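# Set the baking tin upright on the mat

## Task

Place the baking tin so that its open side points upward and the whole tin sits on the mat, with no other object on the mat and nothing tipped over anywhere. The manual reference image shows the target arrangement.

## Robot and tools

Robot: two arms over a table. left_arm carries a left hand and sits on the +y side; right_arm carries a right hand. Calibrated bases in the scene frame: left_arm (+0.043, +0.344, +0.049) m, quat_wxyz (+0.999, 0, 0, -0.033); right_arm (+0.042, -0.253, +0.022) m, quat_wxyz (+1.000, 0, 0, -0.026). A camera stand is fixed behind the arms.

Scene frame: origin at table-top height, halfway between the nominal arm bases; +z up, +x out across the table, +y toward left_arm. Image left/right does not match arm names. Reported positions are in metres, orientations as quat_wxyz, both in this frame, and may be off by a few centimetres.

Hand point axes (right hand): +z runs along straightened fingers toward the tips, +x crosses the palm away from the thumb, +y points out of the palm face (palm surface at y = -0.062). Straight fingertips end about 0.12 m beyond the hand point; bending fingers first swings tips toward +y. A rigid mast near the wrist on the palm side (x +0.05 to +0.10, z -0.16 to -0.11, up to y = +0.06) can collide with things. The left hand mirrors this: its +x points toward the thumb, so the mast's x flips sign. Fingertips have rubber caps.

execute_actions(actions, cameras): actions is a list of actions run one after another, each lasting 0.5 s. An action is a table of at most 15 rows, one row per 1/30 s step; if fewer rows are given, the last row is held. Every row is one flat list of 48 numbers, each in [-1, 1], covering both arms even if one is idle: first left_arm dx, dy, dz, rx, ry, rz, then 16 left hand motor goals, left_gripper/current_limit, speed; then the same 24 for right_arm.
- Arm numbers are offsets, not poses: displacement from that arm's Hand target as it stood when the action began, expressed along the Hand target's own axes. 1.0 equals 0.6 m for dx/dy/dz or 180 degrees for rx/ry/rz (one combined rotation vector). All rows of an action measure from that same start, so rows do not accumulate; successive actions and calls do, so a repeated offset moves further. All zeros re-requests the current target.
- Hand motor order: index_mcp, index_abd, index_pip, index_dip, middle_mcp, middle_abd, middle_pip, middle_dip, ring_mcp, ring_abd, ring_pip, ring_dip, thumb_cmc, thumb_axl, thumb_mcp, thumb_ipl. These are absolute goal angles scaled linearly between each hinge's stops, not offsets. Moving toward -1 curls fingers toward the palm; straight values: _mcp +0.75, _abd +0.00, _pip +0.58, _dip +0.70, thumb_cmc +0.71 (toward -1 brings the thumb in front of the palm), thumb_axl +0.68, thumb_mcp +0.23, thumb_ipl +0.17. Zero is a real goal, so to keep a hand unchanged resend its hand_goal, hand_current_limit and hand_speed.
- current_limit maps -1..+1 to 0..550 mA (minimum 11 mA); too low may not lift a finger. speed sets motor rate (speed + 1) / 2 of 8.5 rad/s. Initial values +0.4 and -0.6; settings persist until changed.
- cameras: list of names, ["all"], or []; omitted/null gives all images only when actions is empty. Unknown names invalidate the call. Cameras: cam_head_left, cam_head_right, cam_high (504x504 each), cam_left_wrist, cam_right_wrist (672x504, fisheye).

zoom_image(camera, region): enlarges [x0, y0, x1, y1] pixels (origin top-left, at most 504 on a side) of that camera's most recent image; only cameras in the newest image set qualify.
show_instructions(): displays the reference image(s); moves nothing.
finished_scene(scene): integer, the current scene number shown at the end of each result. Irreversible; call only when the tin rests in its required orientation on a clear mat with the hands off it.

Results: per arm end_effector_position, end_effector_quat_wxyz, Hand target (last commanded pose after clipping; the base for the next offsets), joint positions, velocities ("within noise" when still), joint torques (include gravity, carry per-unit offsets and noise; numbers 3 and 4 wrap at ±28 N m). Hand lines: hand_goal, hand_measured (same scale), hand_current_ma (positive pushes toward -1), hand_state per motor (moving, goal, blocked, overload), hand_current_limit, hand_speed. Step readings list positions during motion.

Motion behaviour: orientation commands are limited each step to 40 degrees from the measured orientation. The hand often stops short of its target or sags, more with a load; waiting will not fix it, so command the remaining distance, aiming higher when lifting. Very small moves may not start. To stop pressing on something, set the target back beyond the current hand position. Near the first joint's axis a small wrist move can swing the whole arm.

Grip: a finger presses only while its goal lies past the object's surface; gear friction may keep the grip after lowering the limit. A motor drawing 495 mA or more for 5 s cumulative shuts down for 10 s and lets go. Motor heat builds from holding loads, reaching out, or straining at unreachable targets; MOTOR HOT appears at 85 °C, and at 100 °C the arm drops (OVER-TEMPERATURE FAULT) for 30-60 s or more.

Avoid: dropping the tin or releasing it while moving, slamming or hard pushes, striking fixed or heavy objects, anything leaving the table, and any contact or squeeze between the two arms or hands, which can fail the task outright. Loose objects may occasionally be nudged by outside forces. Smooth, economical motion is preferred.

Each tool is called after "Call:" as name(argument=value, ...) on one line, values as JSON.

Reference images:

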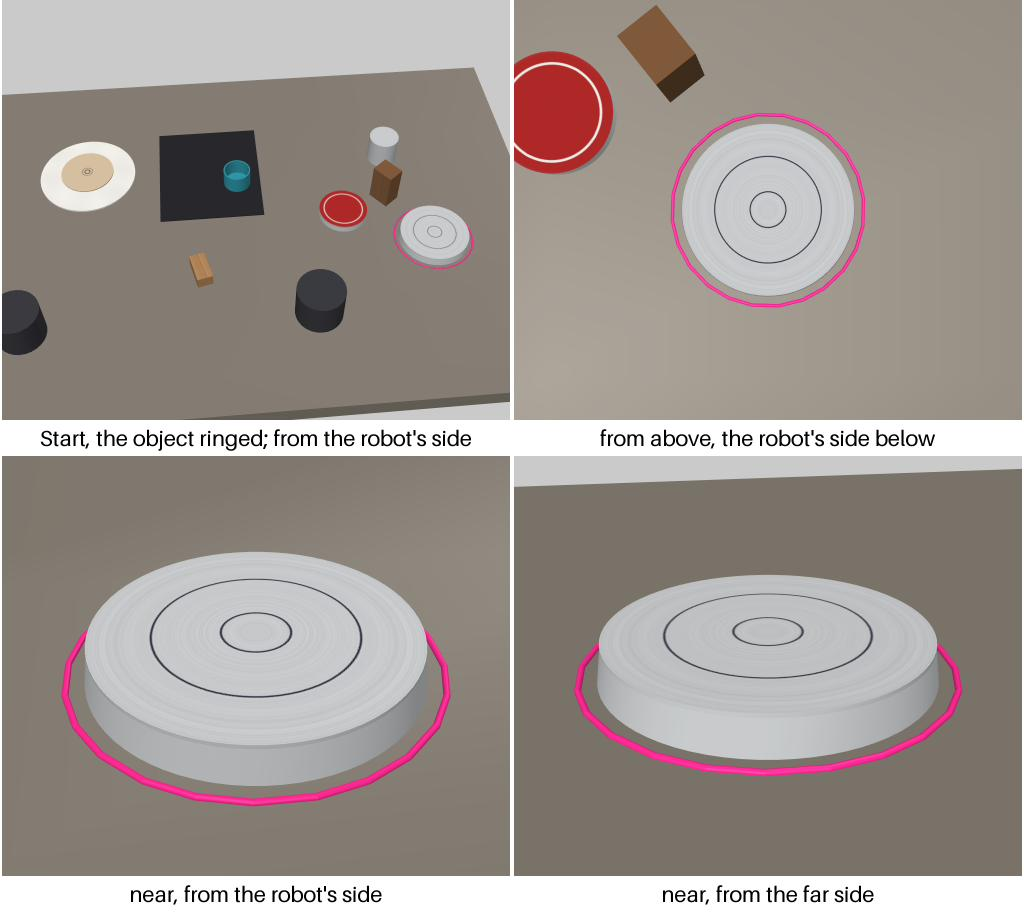

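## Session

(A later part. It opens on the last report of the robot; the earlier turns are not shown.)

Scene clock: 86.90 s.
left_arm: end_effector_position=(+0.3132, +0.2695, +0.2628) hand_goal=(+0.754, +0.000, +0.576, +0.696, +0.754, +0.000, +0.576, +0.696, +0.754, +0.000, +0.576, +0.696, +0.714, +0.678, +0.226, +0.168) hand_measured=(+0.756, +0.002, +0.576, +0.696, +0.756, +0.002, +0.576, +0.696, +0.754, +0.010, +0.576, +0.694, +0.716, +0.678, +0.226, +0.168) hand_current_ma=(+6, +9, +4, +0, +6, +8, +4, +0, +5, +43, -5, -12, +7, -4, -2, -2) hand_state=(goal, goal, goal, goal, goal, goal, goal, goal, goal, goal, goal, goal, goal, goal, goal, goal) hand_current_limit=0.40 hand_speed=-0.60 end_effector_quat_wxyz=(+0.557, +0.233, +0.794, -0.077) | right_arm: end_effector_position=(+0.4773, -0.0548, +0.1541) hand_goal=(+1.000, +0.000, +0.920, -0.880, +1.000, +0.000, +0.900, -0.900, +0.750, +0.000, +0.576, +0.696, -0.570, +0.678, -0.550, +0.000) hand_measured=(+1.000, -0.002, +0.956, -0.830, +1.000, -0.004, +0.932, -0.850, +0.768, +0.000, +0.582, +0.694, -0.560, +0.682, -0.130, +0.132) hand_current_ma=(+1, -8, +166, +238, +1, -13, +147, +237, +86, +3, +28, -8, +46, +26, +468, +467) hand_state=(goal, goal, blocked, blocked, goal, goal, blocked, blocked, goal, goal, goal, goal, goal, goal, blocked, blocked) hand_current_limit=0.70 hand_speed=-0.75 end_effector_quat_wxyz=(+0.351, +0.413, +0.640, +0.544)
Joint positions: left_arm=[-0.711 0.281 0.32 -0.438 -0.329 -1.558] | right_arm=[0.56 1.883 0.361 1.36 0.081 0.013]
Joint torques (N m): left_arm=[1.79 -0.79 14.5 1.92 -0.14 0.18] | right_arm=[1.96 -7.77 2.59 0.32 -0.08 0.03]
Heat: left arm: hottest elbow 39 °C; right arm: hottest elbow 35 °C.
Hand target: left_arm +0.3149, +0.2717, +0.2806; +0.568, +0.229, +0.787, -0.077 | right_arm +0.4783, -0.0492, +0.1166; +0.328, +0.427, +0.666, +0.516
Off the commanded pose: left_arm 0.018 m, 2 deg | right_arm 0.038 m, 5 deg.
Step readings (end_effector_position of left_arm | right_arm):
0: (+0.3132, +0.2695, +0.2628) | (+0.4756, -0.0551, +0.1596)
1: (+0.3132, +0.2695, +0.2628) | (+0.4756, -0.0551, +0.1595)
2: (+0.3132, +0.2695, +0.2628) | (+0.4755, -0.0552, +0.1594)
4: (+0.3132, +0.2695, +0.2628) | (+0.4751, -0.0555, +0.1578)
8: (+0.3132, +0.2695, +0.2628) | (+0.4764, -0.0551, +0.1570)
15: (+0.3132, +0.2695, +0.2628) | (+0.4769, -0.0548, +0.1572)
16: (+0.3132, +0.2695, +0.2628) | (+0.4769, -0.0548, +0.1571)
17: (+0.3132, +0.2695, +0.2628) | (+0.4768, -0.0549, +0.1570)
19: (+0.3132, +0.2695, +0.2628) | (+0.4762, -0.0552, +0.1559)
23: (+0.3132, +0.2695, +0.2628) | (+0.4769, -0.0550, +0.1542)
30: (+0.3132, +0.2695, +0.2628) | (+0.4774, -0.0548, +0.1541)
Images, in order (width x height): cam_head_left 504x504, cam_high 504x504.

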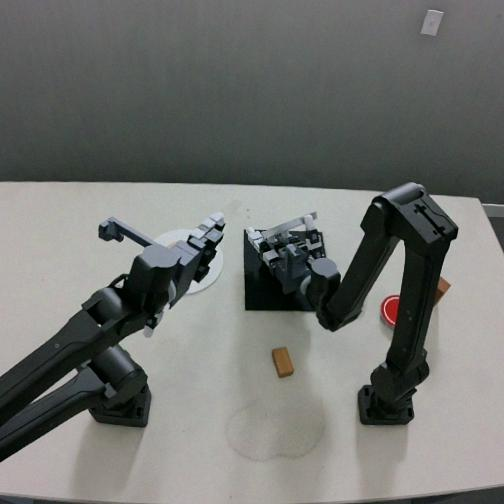

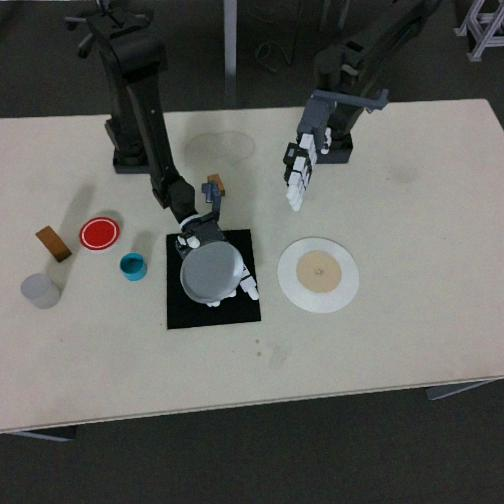

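Call:
execute_actions(actions=[[[0,0,0,0,0,0,0.754,0,0.576,0.696,0.754,0,0.576,0.696,0.754,0,0.576,0.696,0.714,0.678,0.226,0.168,0.4,-0.6,0,0.085,-0.02,0,0,0,1,0,0.92,-0.88,1,0,0.9,-0.9,0.75,0,0.576,0.696,-0.571,0.678,-0.55,0.0,0.7,-0.75]],[[0,0,0,0,0,0,0.754,0,0.576,0.696,0.754,0,0.576,0.696,0.754,0,0.576,0.696,0.714,0.678,0.226,0.168,0.4,-0.6,0,-0.02,-0.047,0.03,0,0,1,0,0.92,-0.88,1,0,0.9,-0.9,0.9,0,0.7,0.696,-0.571,0.678,-0.55,0.0,0.7,-0.75]]], cameras=["cam_head_left","cam_high"])

Call:
zoom_image(camera="cam_head_left", region=[224, 190, 354, 320])

Scene clock: 89.57 s.
left_arm: end_effector_position=(+0.3132, +0.2695, +0.2628) hand_goal=(+0.754, +0.000, +0.576, +0.696, +0.754, +0.000, +0.576, +0.696, +0.754, +0.000, +0.576, +0.696, +0.714, +0.678, +0.226, +0.168) hand_measured=(+0.756, +0.002, +0.576, +0.696, +0.756, +0.002, +0.576, +0.696, +0.754, +0.010, +0.576, +0.694, +0.716, +0.678, +0.226, +0.168) hand_current_ma=(+6, +9, +4, +0, +6, +8, +4, +0, +5, +43, -5, -12, +7, -4, -2, -2) hand_state=(goal, goal, goal, goal, goal, goal, goal, goal, goal, goal, goal, goal, goal, goal, goal, goal) hand_current_limit=0.40 hand_speed=-0.60 end_effector_quat_wxyz=(+0.557, +0.233, +0.794, -0.077) | right_arm: end_effector_position=(+0.4547, -0.0653, +0.1620) hand_goal=(+1.000, +0.000, +0.920, -0.880, +1.000, +0.000, +0.900, -0.900, +0.900, +0.000, +0.700, +0.696, -0.570, +0.678, -0.550, +0.000) hand_measured=(+1.000, -0.002, +0.956, -0.832, +1.000, -0.004, +0.932, -0.850, +0.896, +0.000, +0.694, +0.694, -0.560, +0.682, -0.130, +0.132) hand_current_ma=(+1, -8, +168, +235, +1, -13, +147, +237, -23, +3, -24, -8, +46, +26, +467, +468) hand_state=(goal, goal, blocked, blocked, goal, goal, blocked, blocked, goal, goal, goal, goal, goal, goal, blocked, blocked) hand_current_limit=0.70 hand_speed=-0.75 end_effector_quat_wxyz=(+0.313, +0.441, +0.691, +0.480)
Joint positions: left_arm=[-0.711 0.281 0.32 -0.438 -0.329 -1.558] | right_arm=[0.566 1.549 0.274 0.923 0.083 0.021]
Joint torques (N m): left_arm=[1.14 -0.97 14.64 1.83 -0.16 0.21] | right_arm=[2.26 -11.11 4.31 1.16 0.06 0.07]
Heat: left arm: hottest elbow 39 °C; right arm: hottest elbow 35 °C.
Hand target: left_arm +0.3149, +0.2717, +0.2806; +0.568, +0.229, +0.787, -0.077 | right_arm +0.4520, -0.0616, +0.1645; +0.307, +0.442, +0.690, +0.484
Off the commanded pose: left_arm 0.018 m, 2 deg | right_arm 0.005 m, 1 deg.
Step readings (end_effector_position of left_arm | right_arm):
0: (+0.3132, +0.2695, +0.2628) | (+0.4773, -0.0548, +0.1541)
1: (+0.3132, +0.2695, +0.2628) | (+0.4773, -0.0548, +0.1540)
2: (+0.3132, +0.2695, +0.2628) | (+0.4776, -0.0545, +0.1545)
4: (+0.3132, +0.2695, +0.2628) | (+0.4795, -0.0533, +0.1591)
8: (+0.3132, +0.2695, +0.2628) | (+0.4803, -0.0528, +0.1629)
15: (+0.3132, +0.2695, +0.2628) | (+0.4809, -0.0525, +0.1624)
16: (+0.3132, +0.2695, +0.2628) | (+0.4807, -0.0526, +0.1620)
17: (+0.3132, +0.2695, +0.2628) | (+0.4800, -0.0530, +0.1612)
19: (+0.3132, +0.2695, +0.2628) | (+0.4746, -0.0556, +0.1617)
23: (+0.3132, +0.2695, +0.2628) | (+0.4584, -0.0633, +0.1625)
30: (+0.3132, +0.2695, +0.2628) | (+0.4548, -0.0653, +0.1621)
Images, in order (width x height): cam_head_left 504x504, cam_high 504x504.

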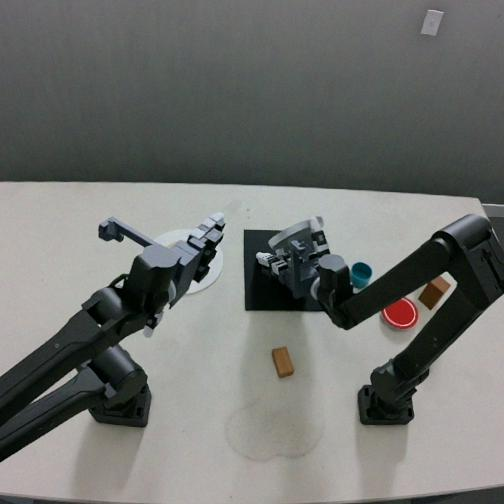

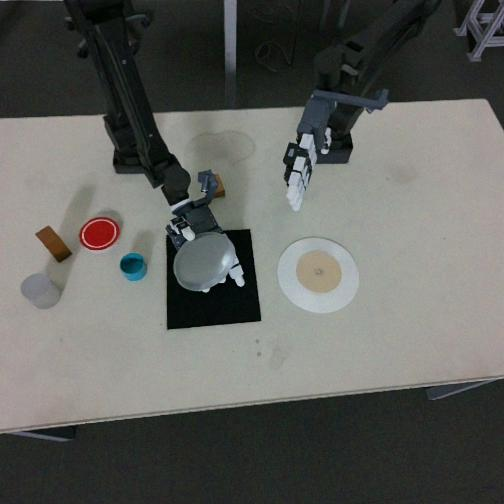

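Scaled by 3.877 from the camera's 504x504 image, which has a finer 720x720 frame.

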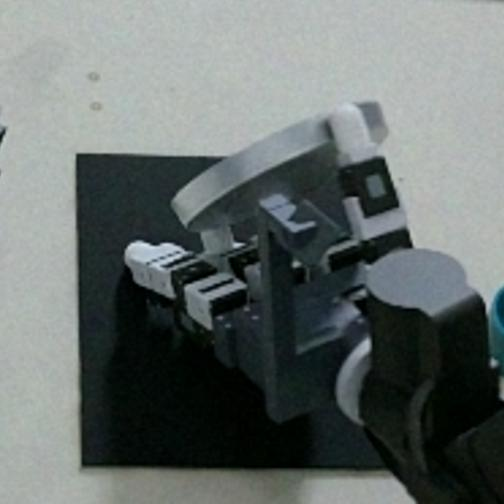

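Call:
execute_actions(actions=[[[0,0,0,0,0,0,0.754,0,0.576,0.696,0.754,0,0.576,0.696,0.754,0,0.576,0.696,0.714,0.678,0.226,0.168,0.4,-0.6,0,0,0,0,0,0,0.96,0,0.95,-0.6,0.96,0,0.93,-0.6,0.96,0,0.66,0.696,-0.571,0.678,-0.2,0.13,0.5,-0.9]],[[0,0,0,0,0,0,0.754,0,0.576,0.696,0.754,0,0.576,0.696,0.754,0,0.576,0.696,0.714,0.678,0.226,0.168,0.4,-0.6,0,0,0,0,0,0,0.96,0,0.9,-0.3,0.96,0,0.9,-0.3,0.96,0,0.66,0.696,-0.571,0.678,-0.25,0.13,0.5,-0.9]]], cameras=["cam_head_left","cam_high"])

Call:
zoom_image(camera="cam_head_left", region=[224, 190, 354, 320])

Scene clock: 92.47 s.
left_arm: end_effector_position=(+0.3132, +0.2695, +0.2628) hand_goal=(+0.754, +0.000, +0.576, +0.696, +0.754, +0.000, +0.576, +0.696, +0.754, +0.000, +0.576, +0.696, +0.714, +0.678, +0.226, +0.168) hand_measured=(+0.756, +0.002, +0.576, +0.696, +0.756, +0.002, +0.576, +0.696, +0.754, +0.010, +0.576, +0.694, +0.716, +0.678, +0.226, +0.168) hand_current_ma=(+6, +9, +4, +0, +6, +8, +4, +0, +5, +43, -5, -12, +7, -4, -2, -2) hand_state=(goal, goal, goal, goal, goal, goal, goal, goal, goal, goal, goal, goal, goal, goal, goal, goal) hand_current_limit=0.40 hand_speed=-0.60 end_effector_quat_wxyz=(+0.557, +0.233, +0.794, -0.077) | right_arm: end_effector_position=(+0.4549, -0.0658, +0.1617) hand_goal=(+0.960, +0.000, +0.900, -0.300, +0.960, +0.000, +0.900, -0.300, +0.960, +0.000, +0.660, +0.696, -0.570, +0.678, -0.250, +0.130) hand_measured=(+0.978, -0.002, +0.908, -0.298, +0.974, -0.002, +0.906, -0.302, +0.928, +0.002, +0.642, +0.688, -0.568, +0.680, -0.252, +0.130) hand_current_ma=(+85, -6, +40, +6, +70, -11, +25, -5, -156, +4, -83, -33, +12, +12, -12, +6) hand_state=(goal, goal, goal, goal, goal, goal, goal, goal, blocked, goal, goal, goal, goal, goal, goal, goal) hand_current_limit=0.50 hand_speed=-0.90 end_effector_quat_wxyz=(+0.311, +0.444, +0.690, +0.480)
Joint positions: left_arm=[-0.711 0.281 0.32 -0.438 -0.329 -1.558] | right_arm=[0.566 1.547 0.274 0.919 0.083 0.028]
Joint torques (N m): left_arm=[1.32 -0.91 14.46 1.95 -0.09 0.23] | right_arm=[2.08 -10.93 4.41 1.31 0.04 -0.01]
Heat: left arm: hottest elbow 39 °C; right arm: hottest elbow 35 °C.
Hand target: left_arm +0.3149, +0.2717, +0.2806; +0.568, +0.229, +0.787, -0.077 | right_arm +0.4520, -0.0616, +0.1646; +0.307, +0.442, +0.690, +0.484
Off the commanded pose: left_arm 0.018 m, 2 deg | right_arm 0.006 m, 1 deg.
Step readings (end_effector_position of left_arm | right_arm):
0: (+0.3132, +0.2695, +0.2628) | (+0.4547, -0.0653, +0.1620)
1: (+0.3132, +0.2695, +0.2628) | (+0.4547, -0.0653, +0.1620)
2: (+0.3132, +0.2695, +0.2628) | (+0.4547, -0.0653, +0.1620)
4: (+0.3132, +0.2695, +0.2628) | (+0.4548, -0.0654, +0.1620)
8: (+0.3132, +0.2695, +0.2628) | (+0.4548, -0.0655, +0.1623)
15: (+0.3132, +0.2695, +0.2628) | (+0.4548, -0.0656, +0.1620)
16: (+0.3132, +0.2695, +0.2628) | (+0.4548, -0.0656, +0.1620)
17: (+0.3132, +0.2695, +0.2628) | (+0.4548, -0.0656, +0.1620)
19: (+0.3132, +0.2695, +0.2628) | (+0.4548, -0.0656, +0.1622)
23: (+0.3132, +0.2695, +0.2628) | (+0.4548, -0.0656, +0.1622)
30: (+0.3132, +0.2695, +0.2628) | (+0.4548, -0.0656, +0.1622)
Images, in order (width x height): cam_head_left 504x504, cam_high 504x504.

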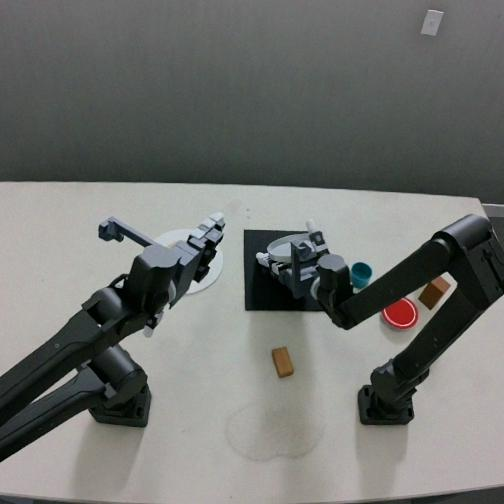

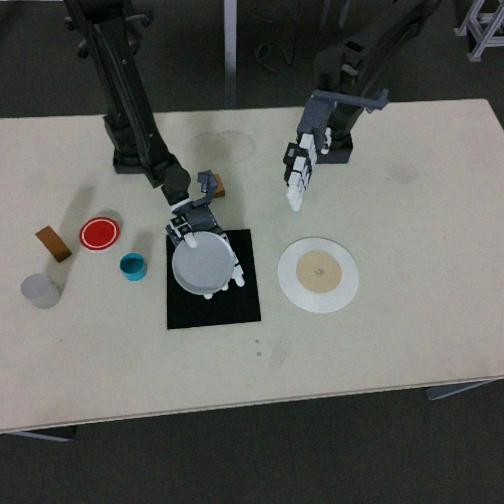

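Scaled by 3.877 from the camera's 504x504 image, which has a finer 720x720 frame.

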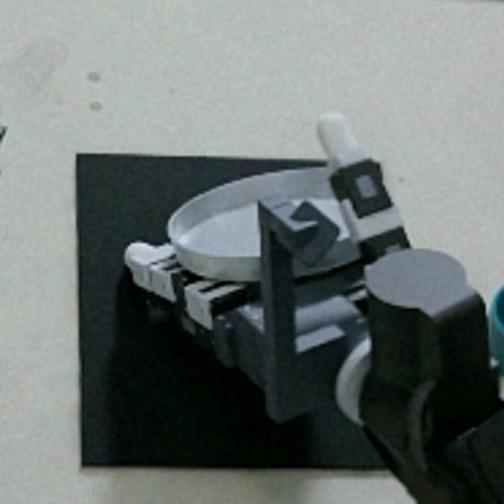

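Call:
execute_actions(actions=[[[0,0,0,0,0,0,0.754,0,0.576,0.696,0.754,0,0.576,0.696,0.754,0,0.576,0.696,0.714,0.678,0.226,0.168,0.4,-0.6,0,0,0,0,0,0,0.96,0,0.75,0.2,0.96,0,0.75,0.2,0.98,0,0.66,0.696,-0.571,0.678,-0.4,0.13,0.5,-0.88]],[[0,0,0,0,0,0,0.754,0,0.576,0.696,0.754,0,0.576,0.696,0.754,0,0.576,0.696,0.714,0.678,0.226,0.168,0.4,-0.6,0,0,0,0,0,0,0.96,0,0.66,0.696,0.96,0,0.66,0.696,0.98,0,0.66,0.696,-0.571,0.678,-0.5,0.0,0.5,-0.88]],[[0,0,0,0,0,0,0.754,0,0.576,0.696,0.754,0,0.576,0.696,0.754,0,0.576,0.696,0.714,0.678,0.226,0.168,0.4,-0.6,0,0,0,0,0,0,0.96,0,0.66,0.696,0.96,0,0.66,0.696,0.98,0,0.66,0.696,-0.571,0.678,-0.65,-0.1,0.5,-0.88]]], cameras=["cam_head_left","cam_high"])

Call:
zoom_image(camera="cam_head_left", region=[224, 190, 354, 320])

Scene clock: 95.53 s.
left_arm: end_effector_position=(+0.3132, +0.2695, +0.2628) hand_goal=(+0.754, +0.000, +0.576, +0.696, +0.754, +0.000, +0.576, +0.696, +0.754, +0.000, +0.576, +0.696, +0.714, +0.678, +0.226, +0.168) hand_measured=(+0.756, +0.002, +0.576, +0.696, +0.756, +0.002, +0.576, +0.696, +0.754, +0.010, +0.576, +0.694, +0.716, +0.678, +0.226, +0.168) hand_current_ma=(+6, +9, +4, +0, +6, +8, +4, +0, +5, +43, -5, -12, +7, -4, -2, -2) hand_state=(goal, goal, goal, goal, goal, goal, goal, goal, goal, goal, goal, goal, goal, goal, goal, goal) hand_current_limit=0.40 hand_speed=-0.60 end_effector_quat_wxyz=(+0.557, +0.233, +0.794, -0.077) | right_arm: end_effector_position=(+0.4548, -0.0659, +0.1647) hand_goal=(+0.960, +0.000, +0.660, +0.696, +0.960, +0.000, +0.660, +0.696, +0.980, +0.000, +0.660, +0.696, -0.570, +0.678, -0.650, -0.100) hand_measured=(+0.950, -0.002, +0.650, +0.678, +0.952, -0.002, +0.652, +0.678, +0.956, +0.002, +0.642, +0.688, -0.570, +0.678, -0.640, -0.098) hand_current_ma=(-51, -6, -46, -83, -42, -10, -37, -81, -119, +4, -81, -33, +0, +5, +64, +9) hand_state=(goal, goal, goal, goal, goal, goal, goal, goal, blocked, goal, goal, goal, goal, goal, goal, goal) hand_current_limit=0.50 hand_speed=-0.88 end_effector_quat_wxyz=(+0.312, +0.443, +0.688, +0.483)
Joint positions: left_arm=[-0.711 0.281 0.32 -0.438 -0.329 -1.558] | right_arm=[0.566 1.54 0.274 0.919 0.083 0.028]
Joint torques (N m): left_arm=[1.38 -1.03 14.52 1.95 -0.18 0.16] | right_arm=[2.2 -10.4 4.48 1.32 0.05 -0.02]
Heat: left arm: hottest elbow 40 °C; right arm: hottest elbow 35 °C.
Hand target: left_arm +0.3149, +0.2717, +0.2806; +0.568, +0.229, +0.787, -0.077 | right_arm +0.4520, -0.0616, +0.1645; +0.307, +0.442, +0.690, +0.484
Off the commanded pose: left_arm 0.018 m, 2 deg | right_arm 0.005 m, 1 deg.
Step readings (end_effector_position of left_arm | right_arm):
0: (+0.3132, +0.2695, +0.2628) | (+0.4549, -0.0659, +0.1617)
1: (+0.3132, +0.2695, +0.2628) | (+0.4549, -0.0659, +0.1617)
2: (+0.3132, +0.2695, +0.2628) | (+0.4549, -0.0659, +0.1617)
4: (+0.3132, +0.2695, +0.2628) | (+0.4549, -0.0659, +0.1617)
8: (+0.3132, +0.2695, +0.2628) | (+0.4549, -0.0659, +0.1617)
15: (+0.3132, +0.2695, +0.2628) | (+0.4549, -0.0659, +0.1617)
16: (+0.3132, +0.2695, +0.2628) | (+0.4549, -0.0659, +0.1617)
17: (+0.3132, +0.2695, +0.2628) | (+0.4549, -0.0659, +0.1617)
19: (+0.3132, +0.2695, +0.2628) | (+0.4549, -0.0659, +0.1617)
23: (+0.3132, +0.2695, +0.2628) | (+0.4549, -0.0659, +0.1617)
30: (+0.3132, +0.2695, +0.2628) | (+0.4549, -0.0659, +0.1617)
31: (+0.3132, +0.2695, +0.2628) | (+0.4549, -0.0659, +0.1617)
32: (+0.3132, +0.2695, +0.2628) | (+0.4549, -0.0659, +0.1617)
34: (+0.3132, +0.2695, +0.2628) | (+0.4549, -0.0659, +0.1617)
38: (+0.3132, +0.2695, +0.2628) | (+0.4549, -0.0659, +0.1617)
45: (+0.3132, +0.2695, +0.2628) | (+0.4549, -0.0659, +0.1617)
Images, in order (width x height): cam_head_left 504x504, cam_high 504x504.

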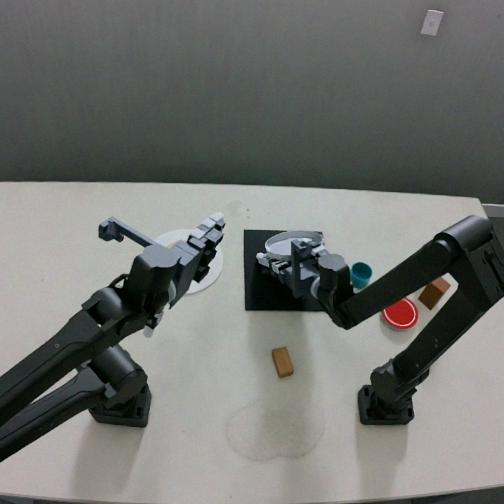

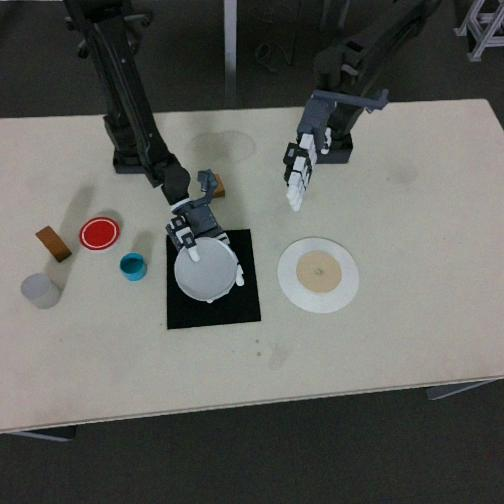

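Scaled by 3.877 from the camera's 504x504 image, which has a finer 720x720 frame.

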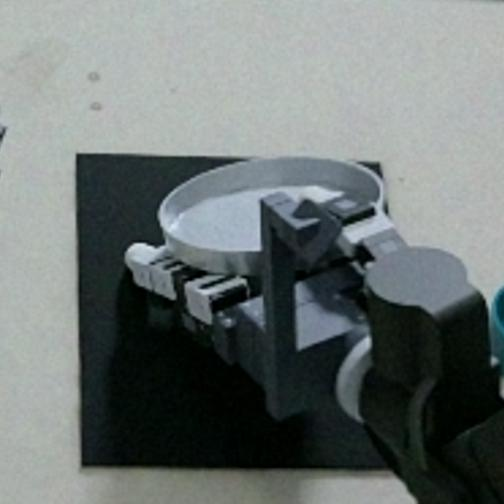

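Call:
execute_actions(actions=[[[0,0,0,0,0,0,0.754,0,0.576,0.696,0.754,0,0.576,0.696,0.754,0,0.576,0.696,0.714,0.678,0.226,0.168,0.4,-0.6,0,0,0,0.067,0,0,0.78,0,0.58,0.696,0.78,0,0.58,0.696,0.8,0,0.6,0.696,-0.571,0.678,-0.65,-0.1,0.5,-0.85]],[[0,0,0,0,0,0,0.754,0,0.576,0.696,0.754,0,0.576,0.696,0.754,0,0.576,0.696,0.714,0.678,0.226,0.168,0.4,-0.6,0,-0.02,0.01,0,0,0,0.78,0,0.58,0.696,0.78,0,0.58,0.696,0.8,0,0.6,0.696,-0.571,0.678,-0.65,-0.1,0.5,-0.85]]], cameras=["cam_head_left","cam_high"])

Call:
zoom_image(camera="cam_head_left", region=[224, 190, 354, 320])

Call:
zoom_image(camera="cam_high", region=[150, 200, 280, 330])

Scene clock: 97.87 s.
left_arm: end_effector_position=(+0.3132, +0.2695, +0.2628) hand_goal=(+0.754, +0.000, +0.576, +0.696, +0.754, +0.000, +0.576, +0.696, +0.754, +0.000, +0.576, +0.696, +0.714, +0.678, +0.226, +0.168) hand_measured=(+0.756, +0.002, +0.576, +0.696, +0.756, +0.002, +0.576, +0.696, +0.754, +0.010, +0.576, +0.694, +0.716, +0.678, +0.226, +0.168) hand_current_ma=(+6, +9, +4, +0, +6, +8, +4, +0, +5, +43, -5, -12, +7, -4, -2, -2) hand_state=(goal, goal, goal, goal, goal, goal, goal, goal, goal, goal, goal, goal, goal, goal, goal, goal) hand_current_limit=0.40 hand_speed=-0.60 end_effector_quat_wxyz=(+0.557, +0.233, +0.794, -0.077) | right_arm: end_effector_position=(+0.4449, -0.0713, +0.1510) hand_goal=(+0.780, +0.000, +0.580, +0.696, +0.780, +0.000, +0.580, +0.696, +0.800, +0.000, +0.600, +0.696, -0.570, +0.678, -0.650, -0.100) hand_measured=(+0.784, -0.002, +0.580, +0.694, +0.784, -0.002, +0.580, +0.694, +0.786, +0.002, +0.590, +0.692, -0.570, +0.678, -0.650, -0.098) hand_current_ma=(+23, -5, -2, -11, +21, -9, +1, -12, -64, +4, -50, -22, +0, +0, -4, +9) hand_state=(goal, goal, goal, goal, goal, goal, goal, goal, goal, goal, goal, goal, goal, goal, goal, goal) hand_current_limit=0.50 hand_speed=-0.85 end_effector_quat_wxyz=(+0.265, +0.472, +0.737, +0.404)
Joint positions: left_arm=[-0.711 0.281 0.32 -0.438 -0.329 -1.558] | right_arm=[0.567 1.302 0.288 0.449 0.079 0.04]
Joint torques (N m): left_arm=[1.67 -1.2 14.63 2.14 -0.19 0.22] | right_arm=[2.26 -5.6 8.46 1.76 -0.1 0.05]
Heat: left arm: hottest elbow 40 °C; right arm: hottest elbow 35 °C.
Hand target: left_arm +0.3149, +0.2717, +0.2806; +0.568, +0.229, +0.787, -0.077 | right_arm +0.4507, -0.0621, +0.1510; +0.259, +0.471, +0.737, +0.409
Off the commanded pose: left_arm 0.018 m, 2 deg | right_arm 0.011 m, 1 deg.
Step readings (end_effector_position of left_arm | right_arm):
0: (+0.3132, +0.2695, +0.2628) | (+0.4548, -0.0659, +0.1647)
1: (+0.3132, +0.2695, +0.2628) | (+0.4548, -0.0660, +0.1644)
2: (+0.3132, +0.2695, +0.2628) | (+0.4549, -0.0659, +0.1619)
4: (+0.3132, +0.2695, +0.2628) | (+0.4538, -0.0663, +0.1599)
8: (+0.3132, +0.2695, +0.2628) | (+0.4478, -0.0695, +0.1609)
15: (+0.3132, +0.2695, +0.2628) | (+0.4430, -0.0720, +0.1521)
16: (+0.3132, +0.2695, +0.2628) | (+0.4434, -0.0718, +0.1522)
17: (+0.3132, +0.2695, +0.2628) | (+0.4437, -0.0717, +0.1523)
19: (+0.3132, +0.2695, +0.2628) | (+0.4437, -0.0718, +0.1517)
23: (+0.3132, +0.2695, +0.2628) | (+0.4445, -0.0715, +0.1511)
30: (+0.3132, +0.2695, +0.2628) | (+0.4449, -0.0713, +0.1509)
Images, in order (width x height): cam_head_left 504x504, cam_high 504x504.

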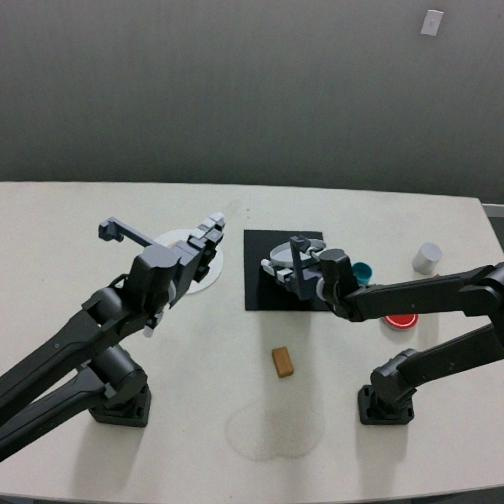

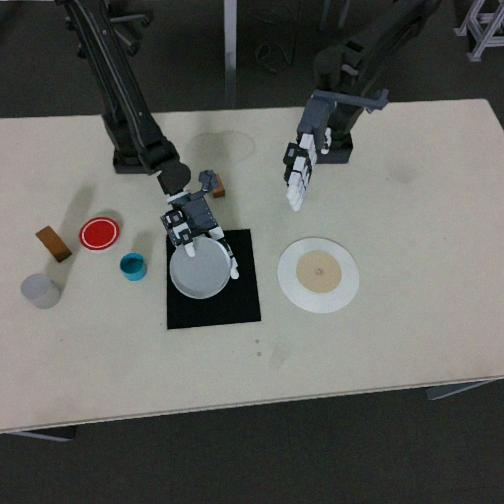

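Scaled by 3.877 from the camera's 504x504 image, which has a finer 720x720 frame.

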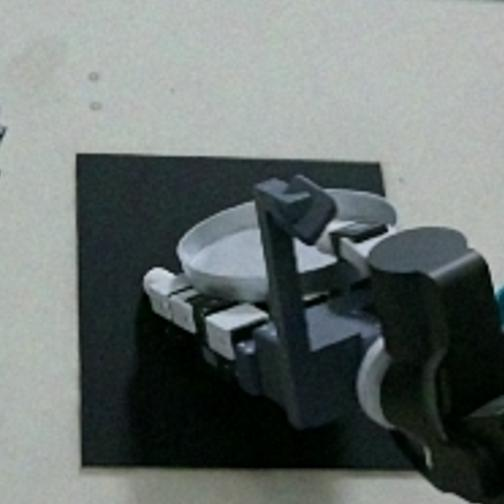

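Scaled by 3.877 from the camera's 504x504 image, which has a finer 720x720 frame.

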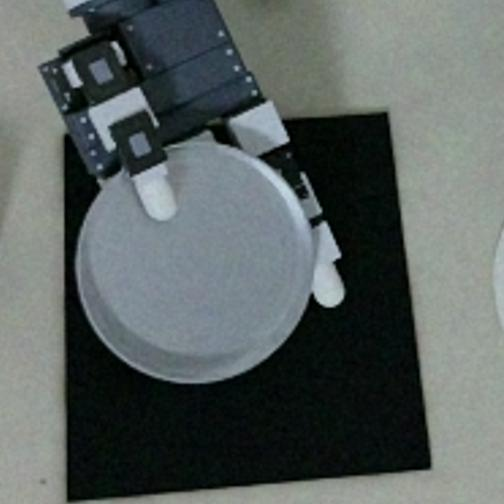

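Call:
execute_actions(actions=[[[0,0,0,0,0,0,0.754,0,0.576,0.696,0.754,0,0.576,0.696,0.754,0,0.576,0.696,0.714,0.678,0.226,0.168,0.4,-0.6,0.02,-0.007,0.047,0.01,0,0,0.76,0,0.58,0.696,0.76,0,0.58,0.696,0.78,0,0.6,0.696,-0.571,0.678,-0.6,-0.1,0.5,-0.85]],[[0,0,0,0,0,0,0.754,0,0.576,0.696,0.754,0,0.576,0.696,0.754,0,0.576,0.696,0.714,0.678,0.226,0.168,0.4,-0.6,0,-0.006,0.003,0,0,0,0.76,0,0.58,0.696,0.76,0,0.58,0.696,0.78,0,0.6,0.696,-0.571,0.678,-0.55,-0.05,0.5,-0.85]]], cameras=["cam_head_left","cam_high"])

Call:
zoom_image(camera="cam_head_left", region=[224, 190, 354, 320])

Call:
zoom_image(camera="cam_high", region=[150, 200, 280, 330])

Scene clock: 99.80 s.
left_arm: end_effector_position=(+0.3132, +0.2695, +0.2628) hand_goal=(+0.754, +0.000, +0.576, +0.696, +0.754, +0.000, +0.576, +0.696, +0.754, +0.000, +0.576, +0.696, +0.714, +0.678, +0.226, +0.168) hand_measured=(+0.756, +0.002, +0.576, +0.696, +0.756, +0.002, +0.576, +0.696, +0.754, +0.010, +0.576, +0.694, +0.716, +0.678, +0.226, +0.168) hand_current_ma=(+6, +9, +4, +0, +6, +8, +4, +0, +5, +43, -5, -12, +7, -4, -2, -2) hand_state=(goal, goal, goal, goal, goal, goal, goal, goal, goal, goal, goal, goal, goal, goal, goal, goal) hand_current_limit=0.40 hand_speed=-0.60 end_effector_quat_wxyz=(+0.557, +0.233, +0.794, -0.077) | right_arm: end_effector_position=(+0.4605, -0.0541, +0.1437) hand_goal=(+0.760, +0.000, +0.580, +0.696, +0.760, +0.000, +0.580, +0.696, +0.780, +0.000, +0.600, +0.696, -0.570, +0.678, -0.550, -0.050) hand_measured=(+0.750, +0.006, +0.572, +0.694, +0.752, +0.006, +0.572, +0.694, +0.752, +0.012, +0.584, +0.692, -0.570, +0.678, -0.560, -0.054) hand_current_ma=(-46, +25, -38, -11, -43, +24, -33, -12, -137, +44, -78, -22, +0, +0, -57, -24) hand_state=(goal, goal, goal, goal, goal, goal, goal, goal, blocked, goal, goal, goal, goal, goal, goal, goal) hand_current_limit=0.50 hand_speed=-0.85 end_effector_quat_wxyz=(+0.266, +0.475, +0.734, +0.407)
Joint positions: left_arm=[-0.711 0.281 0.32 -0.438 -0.329 -1.558] | right_arm=[0.598 1.407 0.337 0.51 0.11 0.063]
Joint torques (N m): left_arm=[1.26 -0.44 14.39 1.57 -0.16 0.23] | right_arm=[2.67 -4.95 8.2 1.07 -0.18 0.06]
Heat: left arm: hottest elbow 40 °C; right arm: hottest elbow 35 °C.
Hand target: left_arm +0.3149, +0.2717, +0.2806; +0.568, +0.229, +0.787, -0.077 | right_arm +0.4649, -0.0422, +0.1287; +0.252, +0.475, +0.743, +0.397
Off the commanded pose: left_arm 0.018 m, 2 deg | right_arm 0.020 m, 2 deg.
Step readings (end_effector_position of left_arm | right_arm):
0: (+0.3132, +0.2695, +0.2628) | (+0.4449, -0.0713, +0.1510)
1: (+0.3132, +0.2695, +0.2628) | (+0.4449, -0.0712, +0.1507)
2: (+0.3132, +0.2695, +0.2628) | (+0.4450, -0.0710, +0.1495)
4: (+0.3132, +0.2695, +0.2628) | (+0.4464, -0.0676, +0.1462)
8: (+0.3132, +0.2695, +0.2628) | (+0.4543, -0.0585, +0.1443)
15: (+0.3132, +0.2695, +0.2628) | (+0.4596, -0.0547, +0.1442)
16: (+0.3132, +0.2695, +0.2628) | (+0.4596, -0.0547, +0.1443)
17: (+0.3132, +0.2695, +0.2628) | (+0.4597, -0.0546, +0.1444)
19: (+0.3132, +0.2695, +0.2628) | (+0.4600, -0.0545, +0.1441)
23: (+0.3132, +0.2695, +0.2628) | (+0.4604, -0.0541, +0.1437)
30: (+0.3132, +0.2695, +0.2628) | (+0.4605, -0.0541, +0.1436)
Images, in order (width x height): cam_head_left 504x504, cam_high 504x504.

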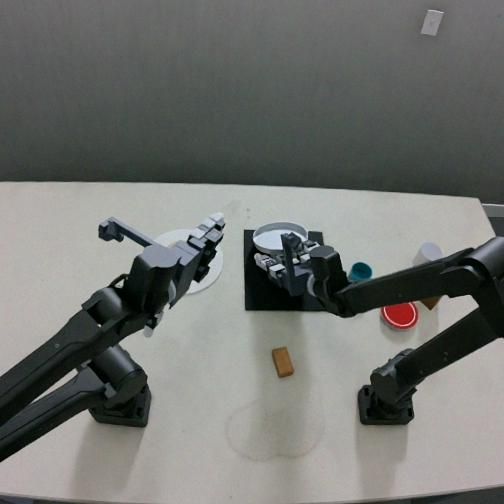

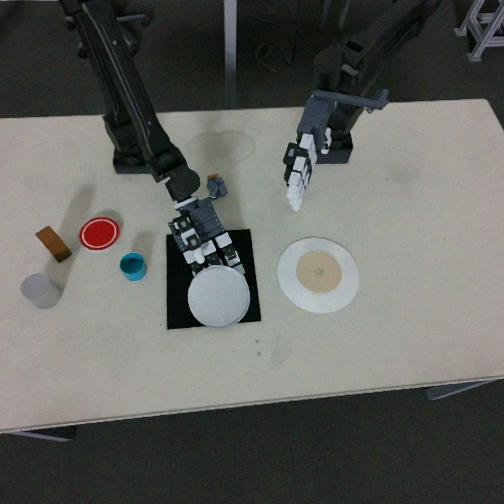

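Scaled by 3.877 from the camera's 504x504 image, which has a finer 720x720 frame.

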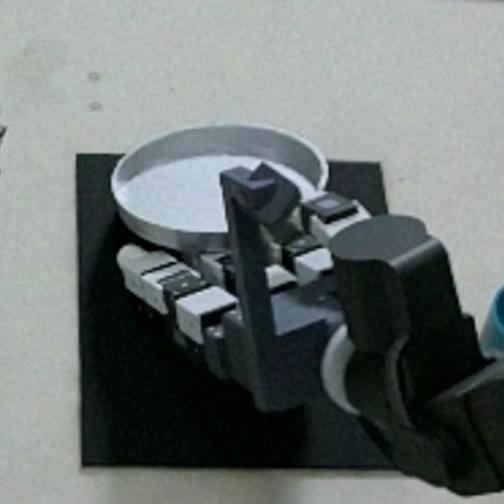

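Scaled by 3.877 from the camera's 504x504 image, which has a finer 720x720 frame.

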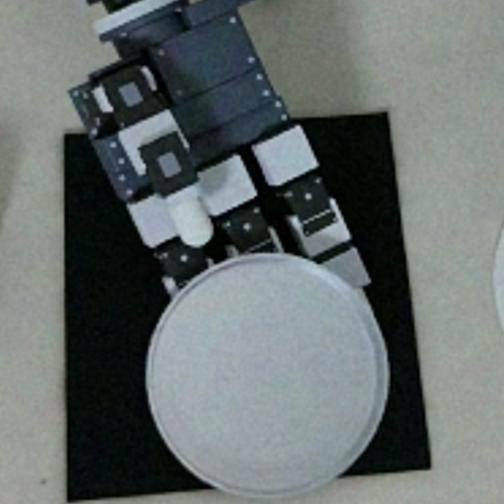

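Call:
execute_actions(actions=[[[0,0,0,0,0,0,0.754,0,0.576,0.696,0.754,0,0.576,0.696,0.754,0,0.576,0.696,0.714,0.678,0.226,0.168,0.4,-0.6,0,-0.015,-0.055,0,0,0,0.76,0,0.58,0.696,0.76,0,0.58,0.696,0.78,0,0.6,0.696,-0.571,0.678,-0.1,0.1,0.5,-0.7]],[[0,0,0,0,0,0,0.754,0,0.576,0.696,0.754,0,0.576,0.696,0.754,0,0.576,0.696,0.714,0.678,0.226,0.168,0.4,-0.6,0,-0.025,-0.055,0,0,0,0.76,0,0.58,0.696,0.76,0,0.58,0.696,0.78,0,0.6,0.696,-0.571,0.678,0.2,0.168,0.5,-0.7]]], cameras=["cam_head_left","cam_high"])

Call:
zoom_image(camera="cam_high", region=[150, 200, 280, 330])

Call:
zoom_image(camera="cam_head_left", region=[224, 190, 354, 320])

Scene clock: 101.60 s.
left_arm: end_effector_position=(+0.3132, +0.2695, +0.2628) hand_goal=(+0.754, +0.000, +0.576, +0.696, +0.754, +0.000, +0.576, +0.696, +0.754, +0.000, +0.576, +0.696, +0.714, +0.678, +0.226, +0.168) hand_measured=(+0.756, +0.002, +0.576, +0.696, +0.756, +0.002, +0.576, +0.696, +0.754, +0.010, +0.576, +0.694, +0.716, +0.678, +0.226, +0.168) hand_current_ma=(+6, +9, +4, +0, +6, +8, +4, +0, +5, +43, -5, -12, +7, -4, -2, -2) hand_state=(goal, goal, goal, goal, goal, goal, goal, goal, goal, goal, goal, goal, goal, goal, goal, goal) hand_current_limit=0.40 hand_speed=-0.60 end_effector_quat_wxyz=(+0.557, +0.233, +0.794, -0.077) | right_arm: end_effector_position=(+0.4078, -0.0726, +0.1488) hand_goal=(+0.760, +0.000, +0.580, +0.696, +0.760, +0.000, +0.580, +0.696, +0.780, +0.000, +0.600, +0.696, -0.570, +0.678, +0.200, +0.168) hand_measured=(+0.760, +0.004, +0.576, +0.694, +0.762, +0.004, +0.576, +0.694, +0.764, +0.004, +0.584, +0.690, -0.570, +0.678, +0.192, +0.164) hand_current_ma=(+4, +14, -20, -12, +7, +13, -15, -13, -78, +13, -78, -23, +0, +0, -41, -20) hand_state=(goal, goal, goal, goal, goal, goal, goal, goal, goal, goal, goal, goal, goal, goal, goal, goal) hand_current_limit=0.50 hand_speed=-0.70 end_effector_quat_wxyz=(+0.259, +0.474, +0.741, +0.399)
Joint positions: left_arm=[-0.711 0.281 0.32 -0.438 -0.329 -1.558] | right_arm=[0.641 1.182 0.212 0.385 0.135 0.083]
Joint torques (N m): left_arm=[1.32 -2.02 14.64 1.88 -0.1 0.19] | right_arm=[2.08 -7.12 6.17 0.88 0.09 0.07]
Heat: left arm: hottest elbow 40 °C; right arm: hottest elbow 35 °C.
Hand target: left_arm +0.3149, +0.2717, +0.2806; +0.568, +0.229, +0.787, -0.077 | right_arm +0.4030, -0.0710, +0.1455; +0.252, +0.475, +0.743, +0.397
Off the commanded pose: left_arm 0.018 m, 2 deg | right_arm 0.006 m, 1 deg.
Step readings (end_effector_position of left_arm | right_arm):
0: (+0.3132, +0.2695, +0.2628) | (+0.4606, -0.0541, +0.1435)
1: (+0.3132, +0.2695, +0.2628) | (+0.4606, -0.0541, +0.1435)
2: (+0.3132, +0.2695, +0.2628) | (+0.4605, -0.0540, +0.1443)
4: (+0.3132, +0.2695, +0.2628) | (+0.4583, -0.0546, +0.1451)
8: (+0.3132, +0.2695, +0.2628) | (+0.4482, -0.0561, +0.1462)
15: (+0.3132, +0.2695, +0.2628) | (+0.4427, -0.0572, +0.1466)
16: (+0.3132, +0.2695, +0.2628) | (+0.4425, -0.0575, +0.1465)
17: (+0.3132, +0.2695, +0.2628) | (+0.4410, -0.0586, +0.1462)
19: (+0.3132, +0.2695, +0.2628) | (+0.4336, -0.0618, +0.1466)
23: (+0.3132, +0.2695, +0.2628) | (+0.4147, -0.0701, +0.1481)
30: (+0.3132, +0.2695, +0.2628) | (+0.4082, -0.0725, +0.1488)
Images, in order (width x height): cam_head_left 504x504, cam_high 504x504.

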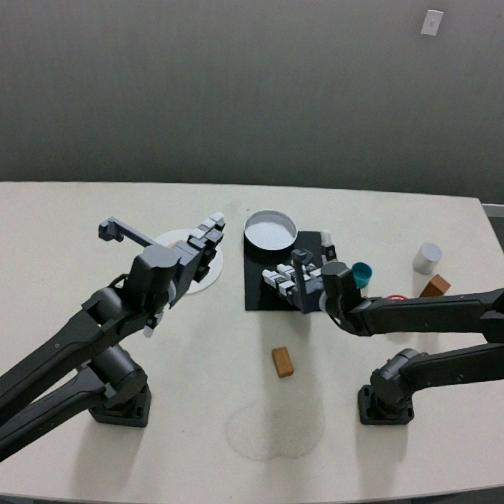

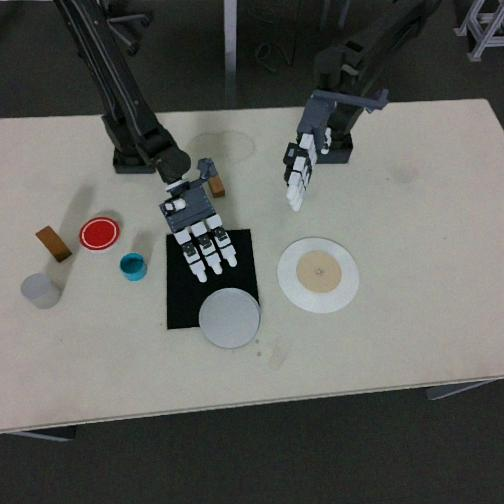

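Scaled by 3.877 from the camera's 504x504 image, which has a finer 720x720 frame.

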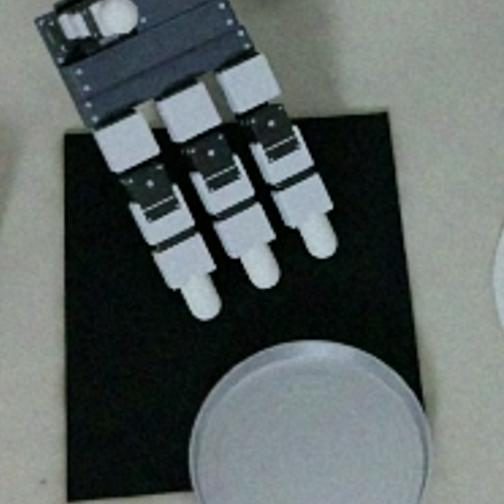

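Scaled by 3.877 from the camera's 504x504 image, which has a finer 720x720 frame.

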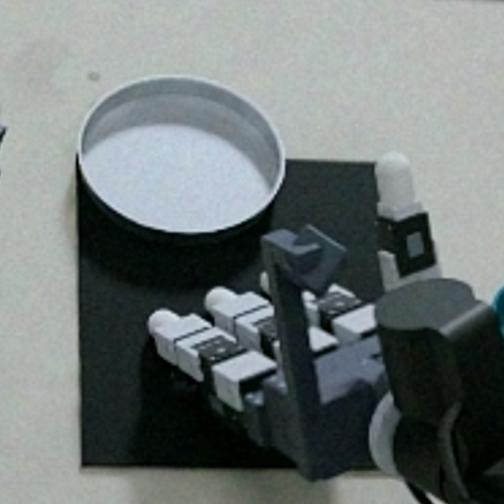

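Call:
execute_actions(actions=[[[0,0,0,0,0,0,0.754,0,0.576,0.696,0.754,0,0.576,0.696,0.754,0,0.576,0.696,0.714,0.678,0.226,0.168,0.4,-0.6,0,0.229,-0.137,0.12,0,0,0.754,0,0.576,0.696,0.754,0,0.576,0.696,-0.4,0,0.576,0.696,0.714,0.678,0.226,0.168,0.4,-0.4]],[[0,0,0,0,0,0,0.754,0,0.576,0.696,0.754,0,0.576,0.696,0.754,0,0.576,0.696,0.714,0.678,0.226,0.168,0.4,-0.6,-0.02,0.145,0.109,0.105,0,0,0.754,0,0.576,0.696,0.754,0,0.576,0.696,-0.4,0,0.576,0.696,0.714,0.678,0.226,0.168,0.4,-0.4]],[[0,0,0,0,0,0,0.754,0,0.576,0.696,0.754,0,0.576,0.696,0.754,0,0.576,0.696,0.714,0.678,0.226,0.168,0.4,-0.6,-0.02,0.175,0.053,0.1,0,0,0.754,0,0.576,0.696,0.754,0,0.576,0.696,-0.4,0,0.576,0.696,0.714,0.678,0.226,0.168,0.4,-0.4]],[[0,0,0,0,0,0,0.754,0,0.576,0.696,0.754,0,0.576,0.696,0.754,0,0.576,0.696,0.714,0.678,0.226,0.168,0.4,-0.6,0,0,0.14,0,0,0,0.754,0,0.576,0.696,0.754,0,0.576,0.696,-0.4,0,0.576,0.696,0.714,0.678,0.226,0.168,0.4,-0.4]]], cameras=["cam_head_left","cam_high","cam_right_wrist"])

Call:
zoom_image(camera="cam_head_left", region=[224, 170, 354, 300])

Scene clock: 104.63 s.
left_arm: end_effector_position=(+0.3132, +0.2695, +0.2628) hand_goal=(+0.754, +0.000, +0.576, +0.696, +0.754, +0.000, +0.576, +0.696, +0.754, +0.000, +0.576, +0.696, +0.714, +0.678, +0.226, +0.168) hand_measured=(+0.756, +0.002, +0.576, +0.696, +0.756, +0.002, +0.576, +0.696, +0.754, +0.010, +0.576, +0.694, +0.716, +0.678, +0.226, +0.168) hand_current_ma=(+6, +9, +4, +0, +6, +8, +4, +0, +5, +43, -5, -12, +7, -4, -2, -2) hand_state=(goal, goal, goal, goal, goal, goal, goal, goal, goal, goal, goal, goal, goal, goal, goal, goal) hand_current_limit=0.40 hand_speed=-0.60 end_effector_quat_wxyz=(+0.557, +0.233, +0.794, -0.077) | right_arm: end_effector_position=(+0.6118, +0.0012, +0.2147) hand_goal=(+0.754, +0.000, +0.576, +0.696, +0.754, +0.000, +0.576, +0.696, -0.400, +0.000, +0.576, +0.696, +0.714, +0.678, +0.226, +0.168) hand_measured=(+0.754, +0.002, +0.576, +0.694, +0.754, +0.002, +0.576, +0.694, -0.382, +0.002, +0.578, +0.694, +0.716, +0.678, +0.222, +0.166) hand_current_ma=(-3, +8, -1, -11, -3, +7, -1, -11, +91, +9, +12, -9, +5, +0, -29, -17) hand_state=(goal, goal, goal, goal, goal, goal, goal, goal, goal, goal, goal, goal, goal, goal, goal, goal) hand_current_limit=0.40 hand_speed=-0.40 end_effector_quat_wxyz=(-0.014, +0.542, +0.840, -0.021)
Joint positions: left_arm=[-0.711 0.281 0.32 -0.438 -0.329 -1.558] | right_arm=[0.513 1.795 1.689 -1.515 -0.002 0.035]
Joint torques (N m): left_arm=[1.26 -0.91 14.56 2.07 -0.18 0.17] | right_arm=[0.44 -19.96 9.03 0.09 -0.07 -0.23]
Heat: left arm: hottest elbow 40 °C; right arm: hottest elbow 35 °C.
Hand target: left_arm +0.3149, +0.2717, +0.2806; +0.568, +0.229, +0.787, -0.077 | right_arm +0.6158, +0.0012, +0.2146; -0.013, +0.538, +0.843, -0.016
Off the commanded pose: left_arm 0.018 m, 2 deg | right_arm 0.004 m, 1 deg.
Step readings (end_effector_position of left_arm | right_arm):
0: (+0.3132, +0.2695, +0.2628) | (+0.4078, -0.0726, +0.1488)
1: (+0.3132, +0.2695, +0.2628) | (+0.4076, -0.0729, +0.1486)
2: (+0.3132, +0.2695, +0.2628) | (+0.4074, -0.0737, +0.1495)
4: (+0.3132, +0.2695, +0.2628) | (+0.4037, -0.0772, +0.1632)
8: (+0.3132, +0.2695, +0.2628) | (+0.3963, -0.0836, +0.2335)
15: (+0.3132, +0.2695, +0.2628) | (+0.3924, -0.0800, +0.3119)
16: (+0.3132, +0.2695, +0.2628) | (+0.3942, -0.0774, +0.3112)
17: (+0.3132, +0.2695, +0.2628) | (+0.3975, -0.0741, +0.3080)
19: (+0.3132, +0.2695, +0.2628) | (+0.4142, -0.0647, +0.2971)
23: (+0.3132, +0.2695, +0.2628) | (+0.4649, -0.0498, +0.2735)
30: (+0.3132, +0.2695, +0.2628) | (+0.4980, -0.0398, +0.2590)
31: (+0.3132, +0.2695, +0.2628) | (+0.4993, -0.0386, +0.2629)
32: (+0.3132, +0.2695, +0.2628) | (+0.5021, -0.0377, +0.2671)
34: (+0.3132, +0.2695, +0.2628) | (+0.5210, -0.0293, +0.2811)
38: (+0.3132, +0.2695, +0.2628) | (+0.5808, -0.0083, +0.2992)
45: (+0.3132, +0.2695, +0.2628) | (+0.6063, -0.0021, +0.2626)
46: (+0.3132, +0.2695, +0.2628) | (+0.6067, -0.0018, +0.2585)
47: (+0.3132, +0.2695, +0.2628) | (+0.6079, -0.0012, +0.2551)
49: (+0.3132, +0.2695, +0.2628) | (+0.6105, +0.0003, +0.2483)
53: (+0.3132, +0.2695, +0.2628) | (+0.6106, +0.0006, +0.2307)
60: (+0.3132, +0.2695, +0.2628) | (+0.6112, +0.0009, +0.2145)
camera_calibration:
cam_right_wrist: T_world_to_cam=[[0.879141, -0.473136, -0.0570372, -0.48618], [-0.27926, -0.608447, 0.742836, -0.0326894], [-0.386167, -0.63713, -0.667039, 0.503516], [0, 0, 0, 1]] pos_world=[0.612733, 0.0708858, 0.332418]
Images, in order (width x height): cam_head_left 504x504, cam_high 504x504, cam_right_wrist 672x504.

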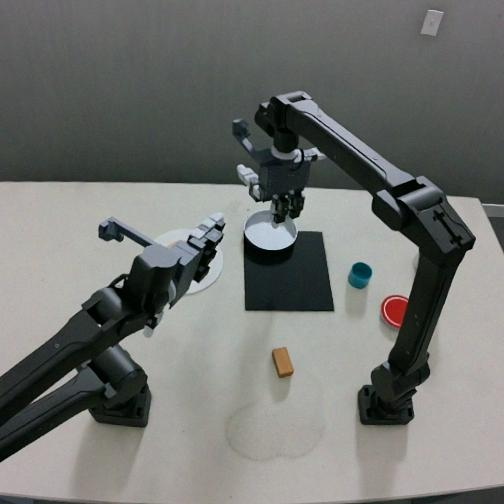

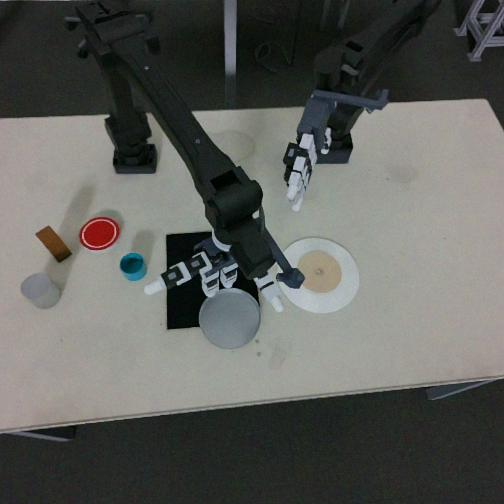

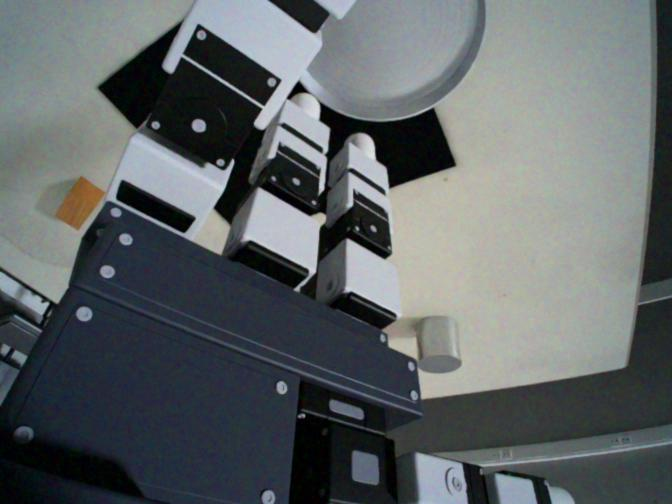

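Scaled by 3.877 from the camera's 504x504 image, which has a finer 720x720 frame.

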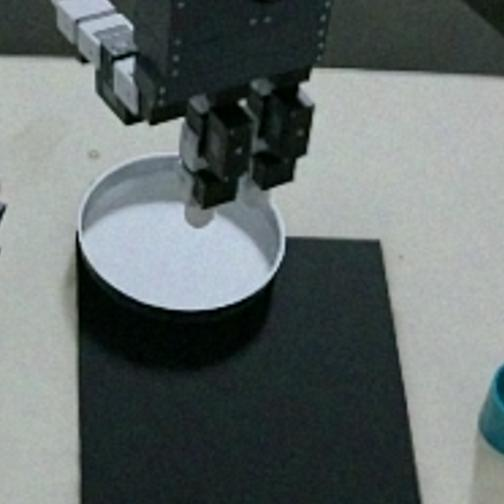

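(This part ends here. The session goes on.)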